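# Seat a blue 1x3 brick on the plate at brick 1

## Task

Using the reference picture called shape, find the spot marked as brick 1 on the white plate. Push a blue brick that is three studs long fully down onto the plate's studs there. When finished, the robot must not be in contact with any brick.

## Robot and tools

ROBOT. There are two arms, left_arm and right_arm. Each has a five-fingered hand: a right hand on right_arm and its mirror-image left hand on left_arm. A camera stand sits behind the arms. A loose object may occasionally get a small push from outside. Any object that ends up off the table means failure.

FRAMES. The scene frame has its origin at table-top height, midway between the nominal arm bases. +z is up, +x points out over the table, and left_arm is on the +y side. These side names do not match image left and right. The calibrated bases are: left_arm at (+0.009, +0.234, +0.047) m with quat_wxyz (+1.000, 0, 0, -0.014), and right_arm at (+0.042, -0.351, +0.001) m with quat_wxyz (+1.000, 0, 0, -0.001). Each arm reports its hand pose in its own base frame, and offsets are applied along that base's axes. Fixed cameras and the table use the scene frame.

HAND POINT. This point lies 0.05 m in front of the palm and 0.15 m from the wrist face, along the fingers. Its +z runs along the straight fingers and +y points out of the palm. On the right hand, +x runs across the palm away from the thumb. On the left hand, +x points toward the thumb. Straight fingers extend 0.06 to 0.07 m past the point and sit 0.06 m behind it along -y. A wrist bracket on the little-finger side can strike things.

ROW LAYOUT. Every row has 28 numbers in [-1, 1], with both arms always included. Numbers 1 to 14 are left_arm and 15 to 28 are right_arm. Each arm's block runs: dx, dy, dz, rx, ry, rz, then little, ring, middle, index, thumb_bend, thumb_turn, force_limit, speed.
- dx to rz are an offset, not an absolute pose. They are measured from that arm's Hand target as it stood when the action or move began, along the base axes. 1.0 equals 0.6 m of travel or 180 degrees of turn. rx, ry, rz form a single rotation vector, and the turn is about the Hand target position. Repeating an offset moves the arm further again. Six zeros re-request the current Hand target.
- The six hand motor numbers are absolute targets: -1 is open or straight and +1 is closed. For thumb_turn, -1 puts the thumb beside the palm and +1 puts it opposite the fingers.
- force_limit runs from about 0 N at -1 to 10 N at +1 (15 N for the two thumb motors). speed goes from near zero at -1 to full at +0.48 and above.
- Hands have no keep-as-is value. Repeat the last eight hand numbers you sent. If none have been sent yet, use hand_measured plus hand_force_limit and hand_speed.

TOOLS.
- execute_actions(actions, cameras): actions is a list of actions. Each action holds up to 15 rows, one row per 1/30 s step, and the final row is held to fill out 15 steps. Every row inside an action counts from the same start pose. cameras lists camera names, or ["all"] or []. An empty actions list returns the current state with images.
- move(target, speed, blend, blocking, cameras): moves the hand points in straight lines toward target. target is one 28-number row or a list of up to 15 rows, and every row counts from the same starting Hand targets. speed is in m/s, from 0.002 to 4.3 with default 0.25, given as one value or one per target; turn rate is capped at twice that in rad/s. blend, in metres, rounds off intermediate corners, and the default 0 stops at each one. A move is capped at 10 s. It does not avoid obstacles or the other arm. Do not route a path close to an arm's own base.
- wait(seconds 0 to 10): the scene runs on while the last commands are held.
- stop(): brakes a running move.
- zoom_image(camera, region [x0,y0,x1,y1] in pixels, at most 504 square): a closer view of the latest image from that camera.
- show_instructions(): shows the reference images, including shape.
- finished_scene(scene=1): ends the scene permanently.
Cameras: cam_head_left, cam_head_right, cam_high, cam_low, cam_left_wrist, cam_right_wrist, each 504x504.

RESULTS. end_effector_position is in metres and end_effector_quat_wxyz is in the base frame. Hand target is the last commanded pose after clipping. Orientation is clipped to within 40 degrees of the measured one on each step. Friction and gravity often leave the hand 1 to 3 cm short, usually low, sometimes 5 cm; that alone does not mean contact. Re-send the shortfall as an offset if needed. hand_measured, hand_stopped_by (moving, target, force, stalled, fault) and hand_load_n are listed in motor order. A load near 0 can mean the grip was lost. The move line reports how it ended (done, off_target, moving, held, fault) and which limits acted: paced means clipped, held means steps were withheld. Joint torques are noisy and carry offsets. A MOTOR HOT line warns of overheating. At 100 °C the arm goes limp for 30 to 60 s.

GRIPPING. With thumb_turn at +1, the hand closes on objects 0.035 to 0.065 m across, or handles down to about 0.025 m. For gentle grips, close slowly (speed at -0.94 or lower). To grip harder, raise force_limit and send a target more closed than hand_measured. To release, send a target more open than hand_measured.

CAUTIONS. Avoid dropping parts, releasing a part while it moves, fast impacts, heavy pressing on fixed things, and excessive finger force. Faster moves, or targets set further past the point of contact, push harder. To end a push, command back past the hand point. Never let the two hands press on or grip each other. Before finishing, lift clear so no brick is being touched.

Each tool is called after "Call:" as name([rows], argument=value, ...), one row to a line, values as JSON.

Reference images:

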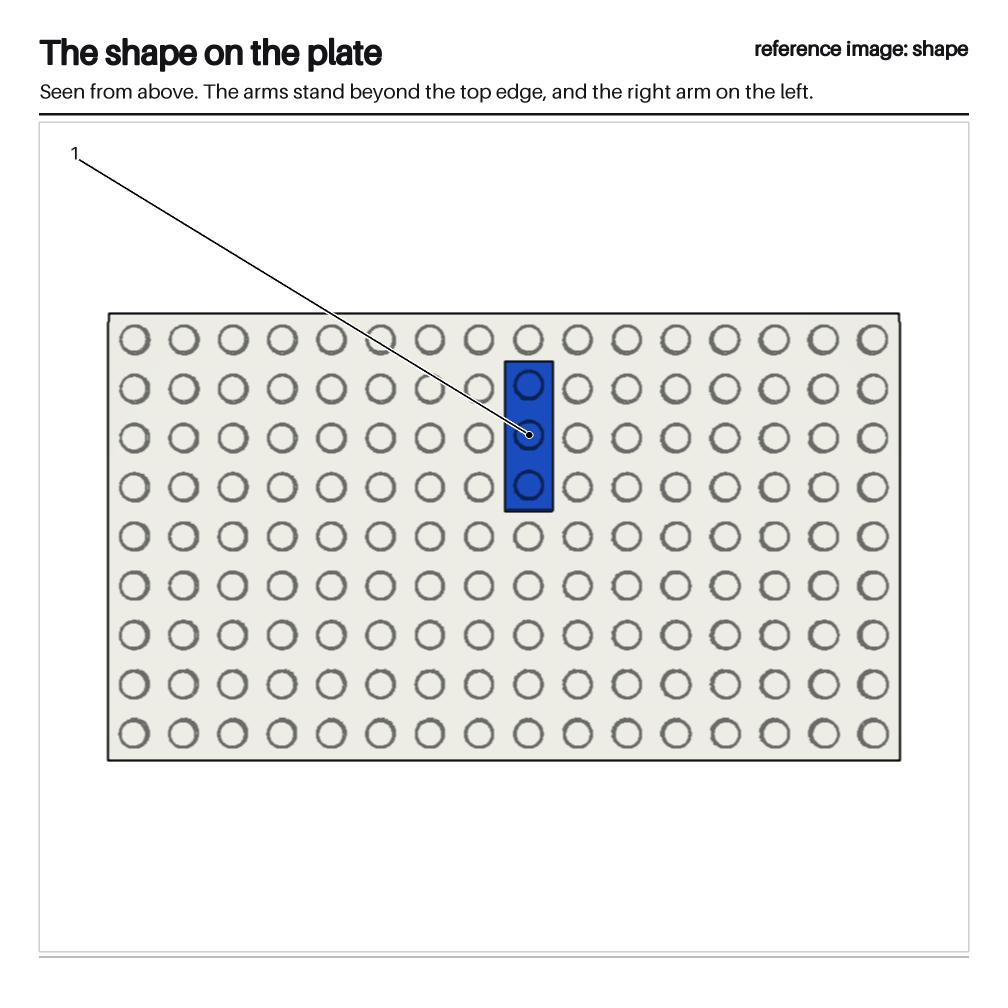

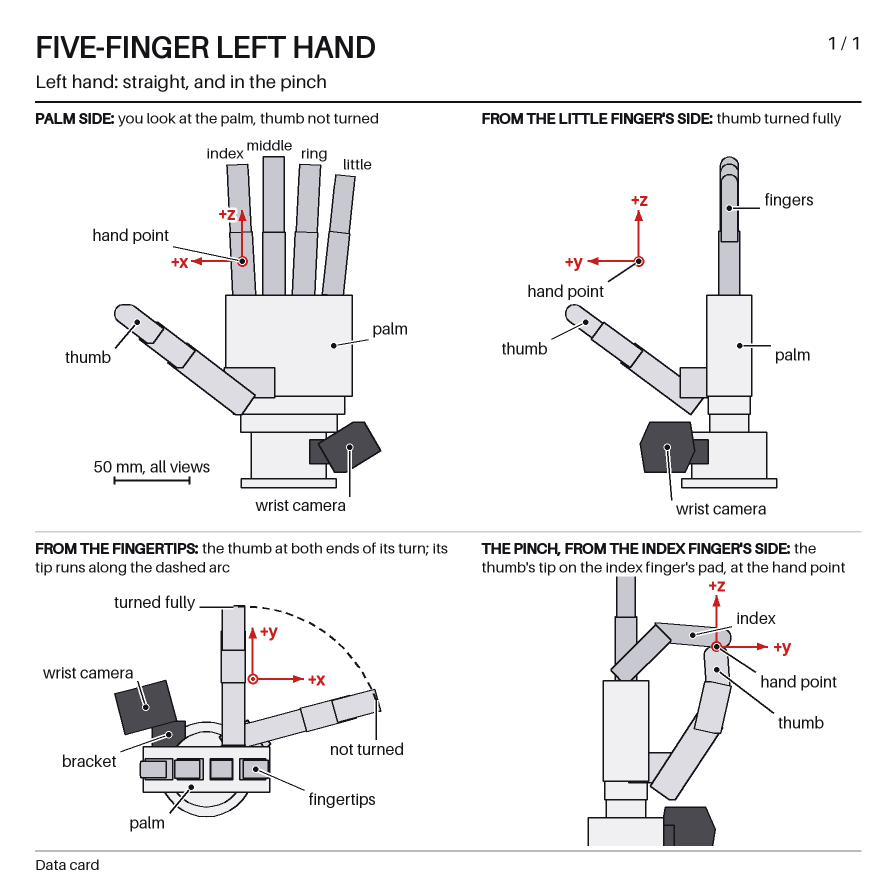

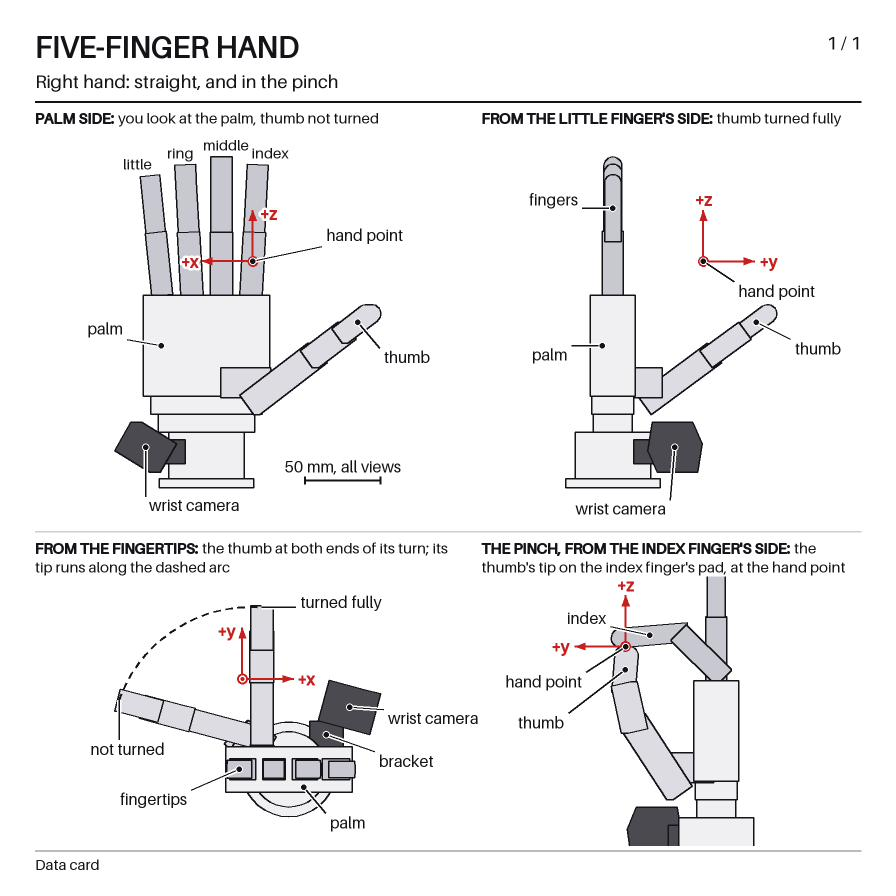

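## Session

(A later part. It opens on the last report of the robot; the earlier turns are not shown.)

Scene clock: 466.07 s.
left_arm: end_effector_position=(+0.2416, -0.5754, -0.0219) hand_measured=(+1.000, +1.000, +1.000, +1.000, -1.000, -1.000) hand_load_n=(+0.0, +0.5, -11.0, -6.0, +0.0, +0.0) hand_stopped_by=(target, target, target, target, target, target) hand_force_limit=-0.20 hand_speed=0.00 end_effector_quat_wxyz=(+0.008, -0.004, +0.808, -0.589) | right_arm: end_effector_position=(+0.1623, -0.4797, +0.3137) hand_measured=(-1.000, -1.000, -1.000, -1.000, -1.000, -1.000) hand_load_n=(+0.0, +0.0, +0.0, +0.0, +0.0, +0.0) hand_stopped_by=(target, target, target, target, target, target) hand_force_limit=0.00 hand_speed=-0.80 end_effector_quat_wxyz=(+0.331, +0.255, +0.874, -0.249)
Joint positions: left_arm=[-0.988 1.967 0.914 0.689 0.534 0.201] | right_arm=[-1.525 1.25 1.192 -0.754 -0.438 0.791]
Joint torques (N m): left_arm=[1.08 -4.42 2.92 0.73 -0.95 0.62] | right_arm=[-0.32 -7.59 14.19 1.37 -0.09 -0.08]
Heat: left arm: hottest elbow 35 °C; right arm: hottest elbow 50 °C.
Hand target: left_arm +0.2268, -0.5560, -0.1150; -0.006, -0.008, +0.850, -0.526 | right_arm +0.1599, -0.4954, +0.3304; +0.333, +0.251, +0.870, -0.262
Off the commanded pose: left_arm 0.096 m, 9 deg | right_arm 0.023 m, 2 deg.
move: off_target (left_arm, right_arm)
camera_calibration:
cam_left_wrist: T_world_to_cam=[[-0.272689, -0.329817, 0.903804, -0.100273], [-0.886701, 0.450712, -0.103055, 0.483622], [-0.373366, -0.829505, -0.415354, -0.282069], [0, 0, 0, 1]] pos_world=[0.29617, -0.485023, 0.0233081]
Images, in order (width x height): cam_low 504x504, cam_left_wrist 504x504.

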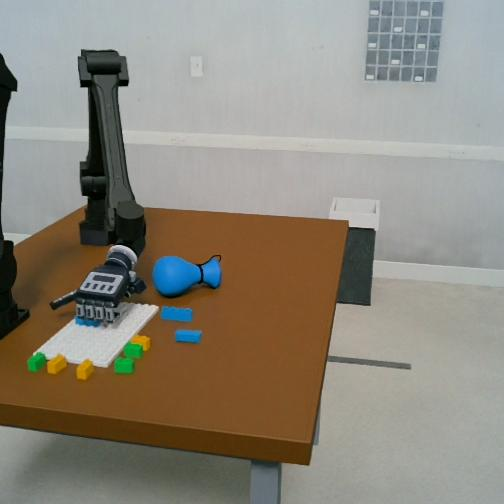

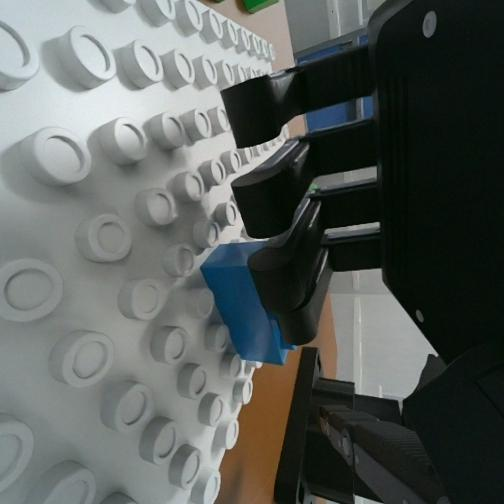

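Call:
move([
  [0,-0.0133,0.1417,-0.035,0,0,1,1,1,1,-1,-1,-0.2,0,0,0,0,0,0,0,-1,-1,-1,-1,-1,-1,0.0,-0.8],
  [-0.0113,-0.025,0.3583,-0.044,0.01,0,1,1,1,1,-1,-1,-0.2,0,0,0,0,0,0,0,-1,-1,-1,-1,-1,-1,0.0,-0.8],
  [-0.0113,-0.025,0.1783,-0.044,0.01,0,1,1,1,1,-1,-1,-0.2,0,0,0,0,0,0,0,-1,-1,-1,-1,-1,-1,0.0,-0.8],
  [-0.0113,-0.0225,0.1333,-0.033,0.01,0,1,1,1,1,-1,-1,-0.2,0,0,0,0,0,0,0,-1,-1,-1,-1,-1,-1,0.0,-0.8],
  [-0.0113,0.0067,-0.0333,0.006,0.01,0,1,1,1,1,-1,-1,-0.2,0,0,0,0,0,0,0,-1,-1,-1,-1,-1,-1,0.0,-0.8],
], speed=[0.12,0.2,0.12,0.03,0.06], blend=[0.02,0,0.008,0.003,0], cameras=["cam_left_wrist", "cam_low"])

Call:
zoom_image(camera="cam_left_wrist", region=[150, 200, 270, 360])

Call:
zoom_image(camera="cam_low", region=[60, 295, 115, 340])

Scene clock: 477.40 s.
left_arm: end_effector_position=(+0.2376, -0.5779, -0.0224) hand_measured=(+1.000, +1.000, +1.000, +1.000, -1.000, -1.000) hand_load_n=(+0.0, +0.0, -15.0, -7.0, +0.0, -0.5) hand_stopped_by=(target, target, target, target, target, target) hand_force_limit=-0.20 hand_speed=0.00 end_effector_quat_wxyz=(+0.001, -0.006, +0.804, -0.594) | right_arm: end_effector_position=(+0.1623, -0.4797, +0.3137) hand_measured=(-1.000, -1.000, -1.000, -1.000, -1.000, -1.000) hand_load_n=(+0.0, +0.0, +0.0, +0.0, +0.0, +0.0) hand_stopped_by=(target, target, target, target, target, target) hand_force_limit=0.00 hand_speed=-0.80 end_effector_quat_wxyz=(+0.331, +0.255, +0.874, -0.249)
Joint positions: left_arm=[-0.991 1.977 0.914 0.713 0.542 0.179] | right_arm=[-1.525 1.25 1.192 -0.754 -0.438 0.791]
Joint torques (N m): left_arm=[1.08 -3.02 2.19 0.38 -0.96 0.66] | right_arm=[-0.26 -7.47 14.2 1.32 -0.07 -0.07]
Heat: left arm: hottest elbow 35 °C; right arm: hottest elbow 50 °C.
Hand target: left_arm +0.2198, -0.5519, -0.1351; -0.020, -0.016, +0.855, -0.518 | right_arm +0.1599, -0.4954, +0.3304; +0.333, +0.251, +0.870, -0.262
Off the commanded pose: left_arm 0.117 m, 11 deg | right_arm 0.023 m, 2 deg.
move: off_target (left_arm, right_arm)
camera_calibration:
cam_left_wrist: T_world_to_cam=[[-0.260199, -0.316449, 0.912226, -0.0967282], [-0.885873, 0.454062, -0.0951692, 0.483097], [-0.384091, -0.832879, -0.39848, -0.284849], [0, 0, 0, 1]] pos_world=[0.293385, -0.487211, 0.0207071]
Images, in order (width x height): cam_low 504x504, cam_left_wrist 504x504.

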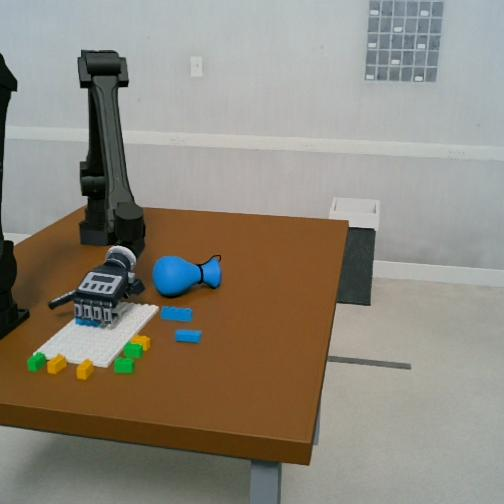

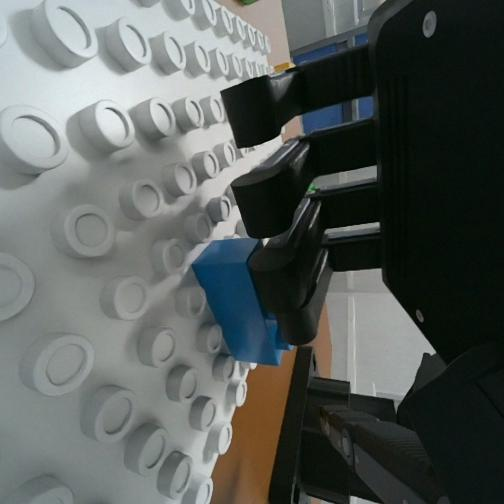

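Scaled by 3.150 from the camera's 504x504 image, which has a finer 720x720 frame.

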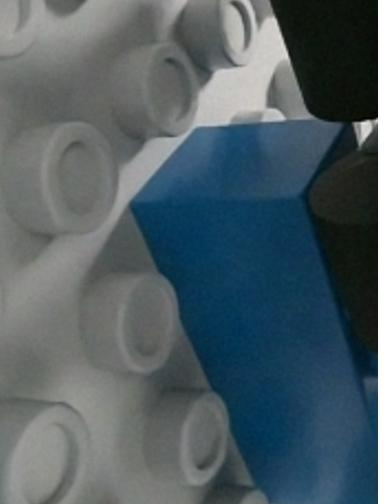

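Scaled by 9.164 from the camera's 504x504 image, which has a finer 720x720 frame.

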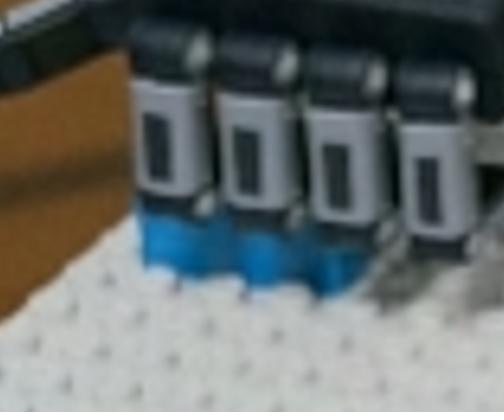

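Call:
zoom_image(camera="cam_left_wrist", region=[180, 245, 245, 305])

Scaled by 7.754 from the camera's 504x504 image, which has a finer 720x720 frame.

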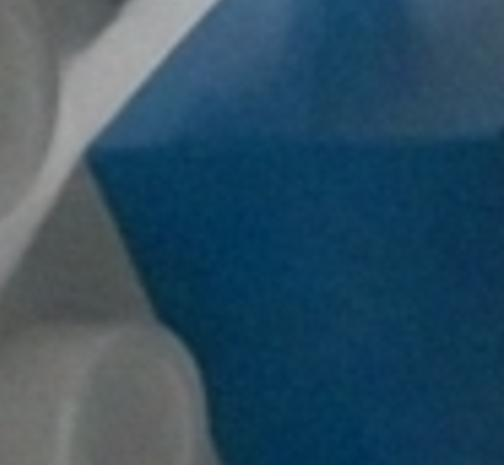

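Call:
zoom_image(camera="cam_left_wrist", region=[205, 320, 265, 380])

Scaled by 8.400 from the camera's 504x504 image, which has a finer 720x720 frame.

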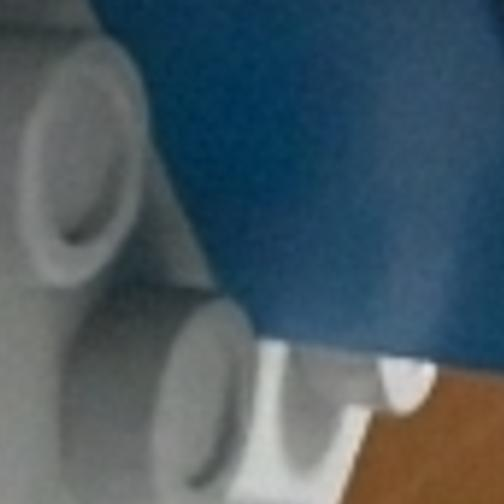

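Call:
move([
  [0,-0.0133,0.175,-0.04,-0.01,0,1,1,1,1,-1,-1,-0.2,0,0,0,0,0,0,0,-1,-1,-1,-1,-1,-1,0.0,-0.8],
  [0,-0.0133,0.28,-0.05,-0.01,0,1,1,1,1,-1,-1,-0.2,0,0,0,0,0,0,0,-1,-1,-1,-1,-1,-1,0.0,-0.8],
], speed=[0.12,0.12], blend=[0.02,0], cameras=["cam_left_wrist", "cam_low"])

Call:
zoom_image(camera="cam_left_wrist", region=[100, 200, 220, 330])

Call:
zoom_image(camera="cam_low", region=[65, 300, 110, 335])

Scene clock: 482.13 s.
left_arm: end_effector_position=(+0.2269, -0.5587, +0.0325) hand_measured=(+1.000, +1.000, +1.000, +1.000, -1.000, -1.000) hand_load_n=(+0.0, +0.5, +0.0, +0.0, +0.0, +0.0) hand_stopped_by=(target, target, target, target, target, target) hand_force_limit=-0.20 hand_speed=0.00 end_effector_quat_wxyz=(+0.002, -0.005, +0.810, -0.587) | right_arm: end_effector_position=(+0.1623, -0.4797, +0.3137) hand_measured=(-1.000, -1.000, -1.000, -1.000, -1.000, -1.000) hand_load_n=(+0.0, +0.0, +0.0, +0.0, +0.0, +0.0) hand_stopped_by=(target, target, target, target, target, target) hand_force_limit=0.00 hand_speed=-0.80 end_effector_quat_wxyz=(+0.331, +0.255, +0.874, -0.249)
Joint positions: left_arm=[-0.991 1.797 0.862 0.565 0.538 0.194] | right_arm=[-1.525 1.25 1.192 -0.754 -0.438 0.791]
Joint torques (N m): left_arm=[1.44 -12.57 4.85 1.62 0.19 -0.05] | right_arm=[-0.38 -7.65 14.19 1.35 -0.09 -0.07]
Heat: left arm: hottest elbow 34 °C; right arm: hottest elbow 50 °C.
Hand target: left_arm +0.2199, -0.5599, +0.0330; -0.007, -0.007, +0.812, -0.584 | right_arm +0.1599, -0.4954, +0.3304; +0.333, +0.251, +0.870, -0.262
Off the commanded pose: left_arm 0.007 m, 1 deg | right_arm 0.023 m, 2 deg.
move: off_target (right_arm)
camera_calibration:
cam_left_wrist: T_world_to_cam=[[-0.26401, -0.332634, 0.905347, -0.151477], [-0.885301, 0.45611, -0.0905849, 0.470842], [-0.382806, -0.82542, -0.414898, -0.246767], [0, 0, 0, 1]] pos_world=[0.282381, -0.468829, 0.0774071]
Images, in order (width x height): cam_low 504x504, cam_left_wrist 504x504.

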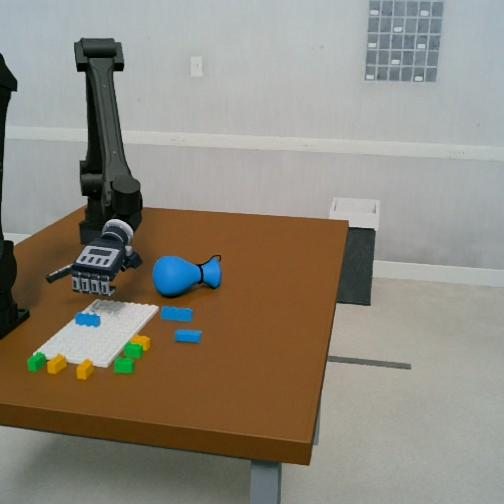

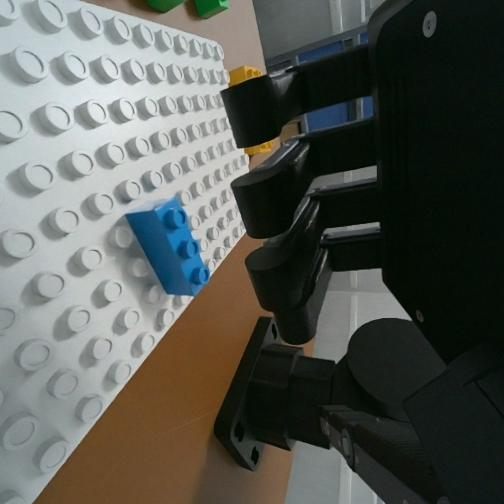

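Scaled by 3.877 from the camera's 504x504 image, which has a finer 720x720 frame.

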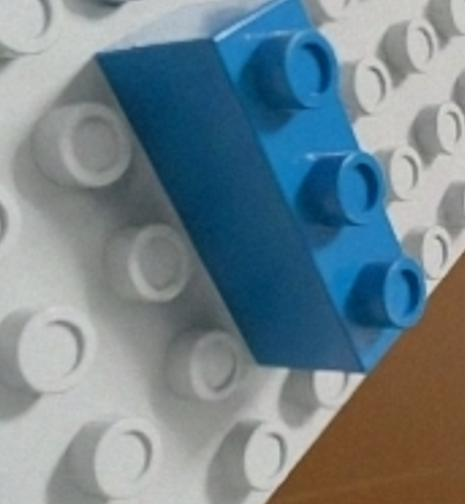

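Scaled by 11.200 from the camera's 504x504 image, which has a finer 720x720 frame.

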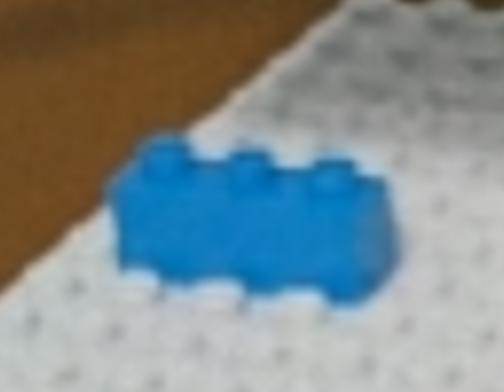

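Call:
zoom_image(camera="cam_left_wrist", region=[100, 190, 160, 250])

Call:
zoom_image(camera="cam_left_wrist", region=[140, 245, 210, 315])

Scaled by 8.400 from the camera's 504x504 image, which has a finer 720x720 frame.

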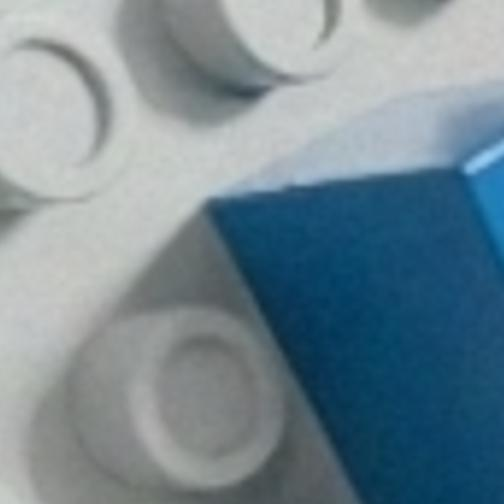

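Scaled by 7.200 from the camera's 504x504 image, which has a finer 720x720 frame.

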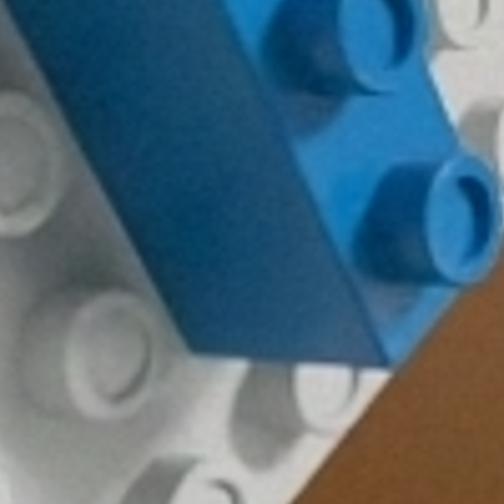

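Call:
wait(seconds=0.1, cameras=["cam_head_right", "cam_head_left"])

Call:
zoom_image(camera="cam_head_right", region=[334, 400, 404, 436])

Call:
zoom_image(camera="cam_head_right", region=[400, 400, 474, 436])

Scene clock: 490.33 s.
left_arm: end_effector_position=(+0.2269, -0.5587, +0.0325) hand_measured=(+1.000, +1.000, +1.000, +1.000, -1.000, -1.000) hand_load_n=(+0.0, +0.0, +0.0, +0.0, +0.0, -0.5) hand_stopped_by=(target, target, target, target, target, target) hand_force_limit=-0.20 hand_speed=0.00 end_effector_quat_wxyz=(+0.002, -0.005, +0.810, -0.587) | right_arm: end_effector_position=(+0.1623, -0.4797, +0.3137) hand_measured=(-1.000, -1.000, -1.000, -1.000, -1.000, -1.000) hand_load_n=(+0.0, +0.0, +0.0, +0.0, +0.0, +0.0) hand_stopped_by=(target, target, target, target, target, target) hand_force_limit=0.00 hand_speed=-0.80 end_effector_quat_wxyz=(+0.331, +0.255, +0.874, -0.249)
Joint positions: left_arm=[-0.991 1.797 0.862 0.565 0.538 0.194] | right_arm=[-1.525 1.25 1.192 -0.754 -0.438 0.791]
Joint torques (N m): left_arm=[0.44 -12.51 4.86 1.65 0.19 -0.08] | right_arm=[-0.56 -7.71 14.15 1.39 -0.09 -0.07]
Heat: left arm: hottest elbow 34 °C; right arm: hottest elbow 50 °C.
Hand target: left_arm +0.2199, -0.5599, +0.0330; -0.007, -0.007, +0.812, -0.584 | right_arm +0.1599, -0.4954, +0.3304; +0.333, +0.251, +0.870, -0.262
Off the commanded pose: left_arm 0.007 m, 1 deg | right_arm 0.023 m, 2 deg.
wait: 0.10 s; at rest from the start
Images, in order (width x height): cam_head_left 504x504, cam_head_right 504x504.

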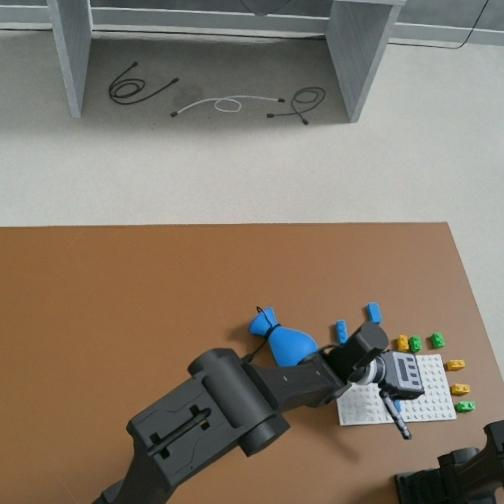

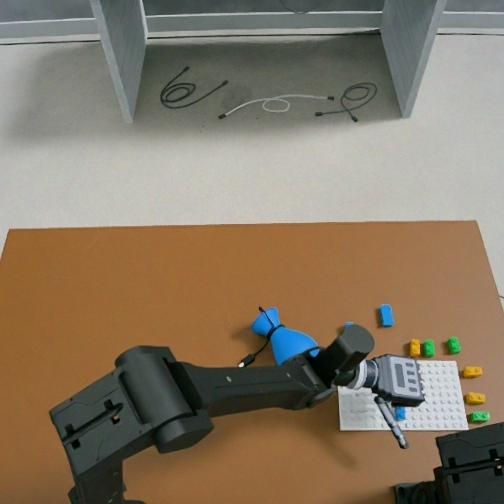

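Scaled by 7.200 from the camera's 504x504 image, which has a finer 720x720 frame.

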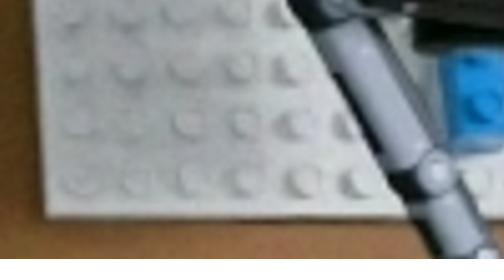

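Scaled by 6.811 from the camera's 504x504 image, which has a finer 720x720 frame.

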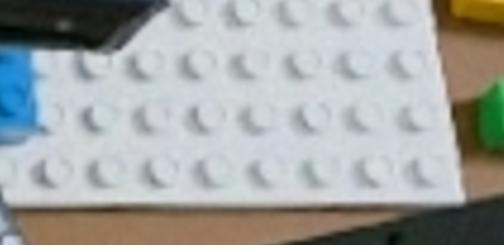

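Call:
finished_scene()

The scene is finished: the task was done.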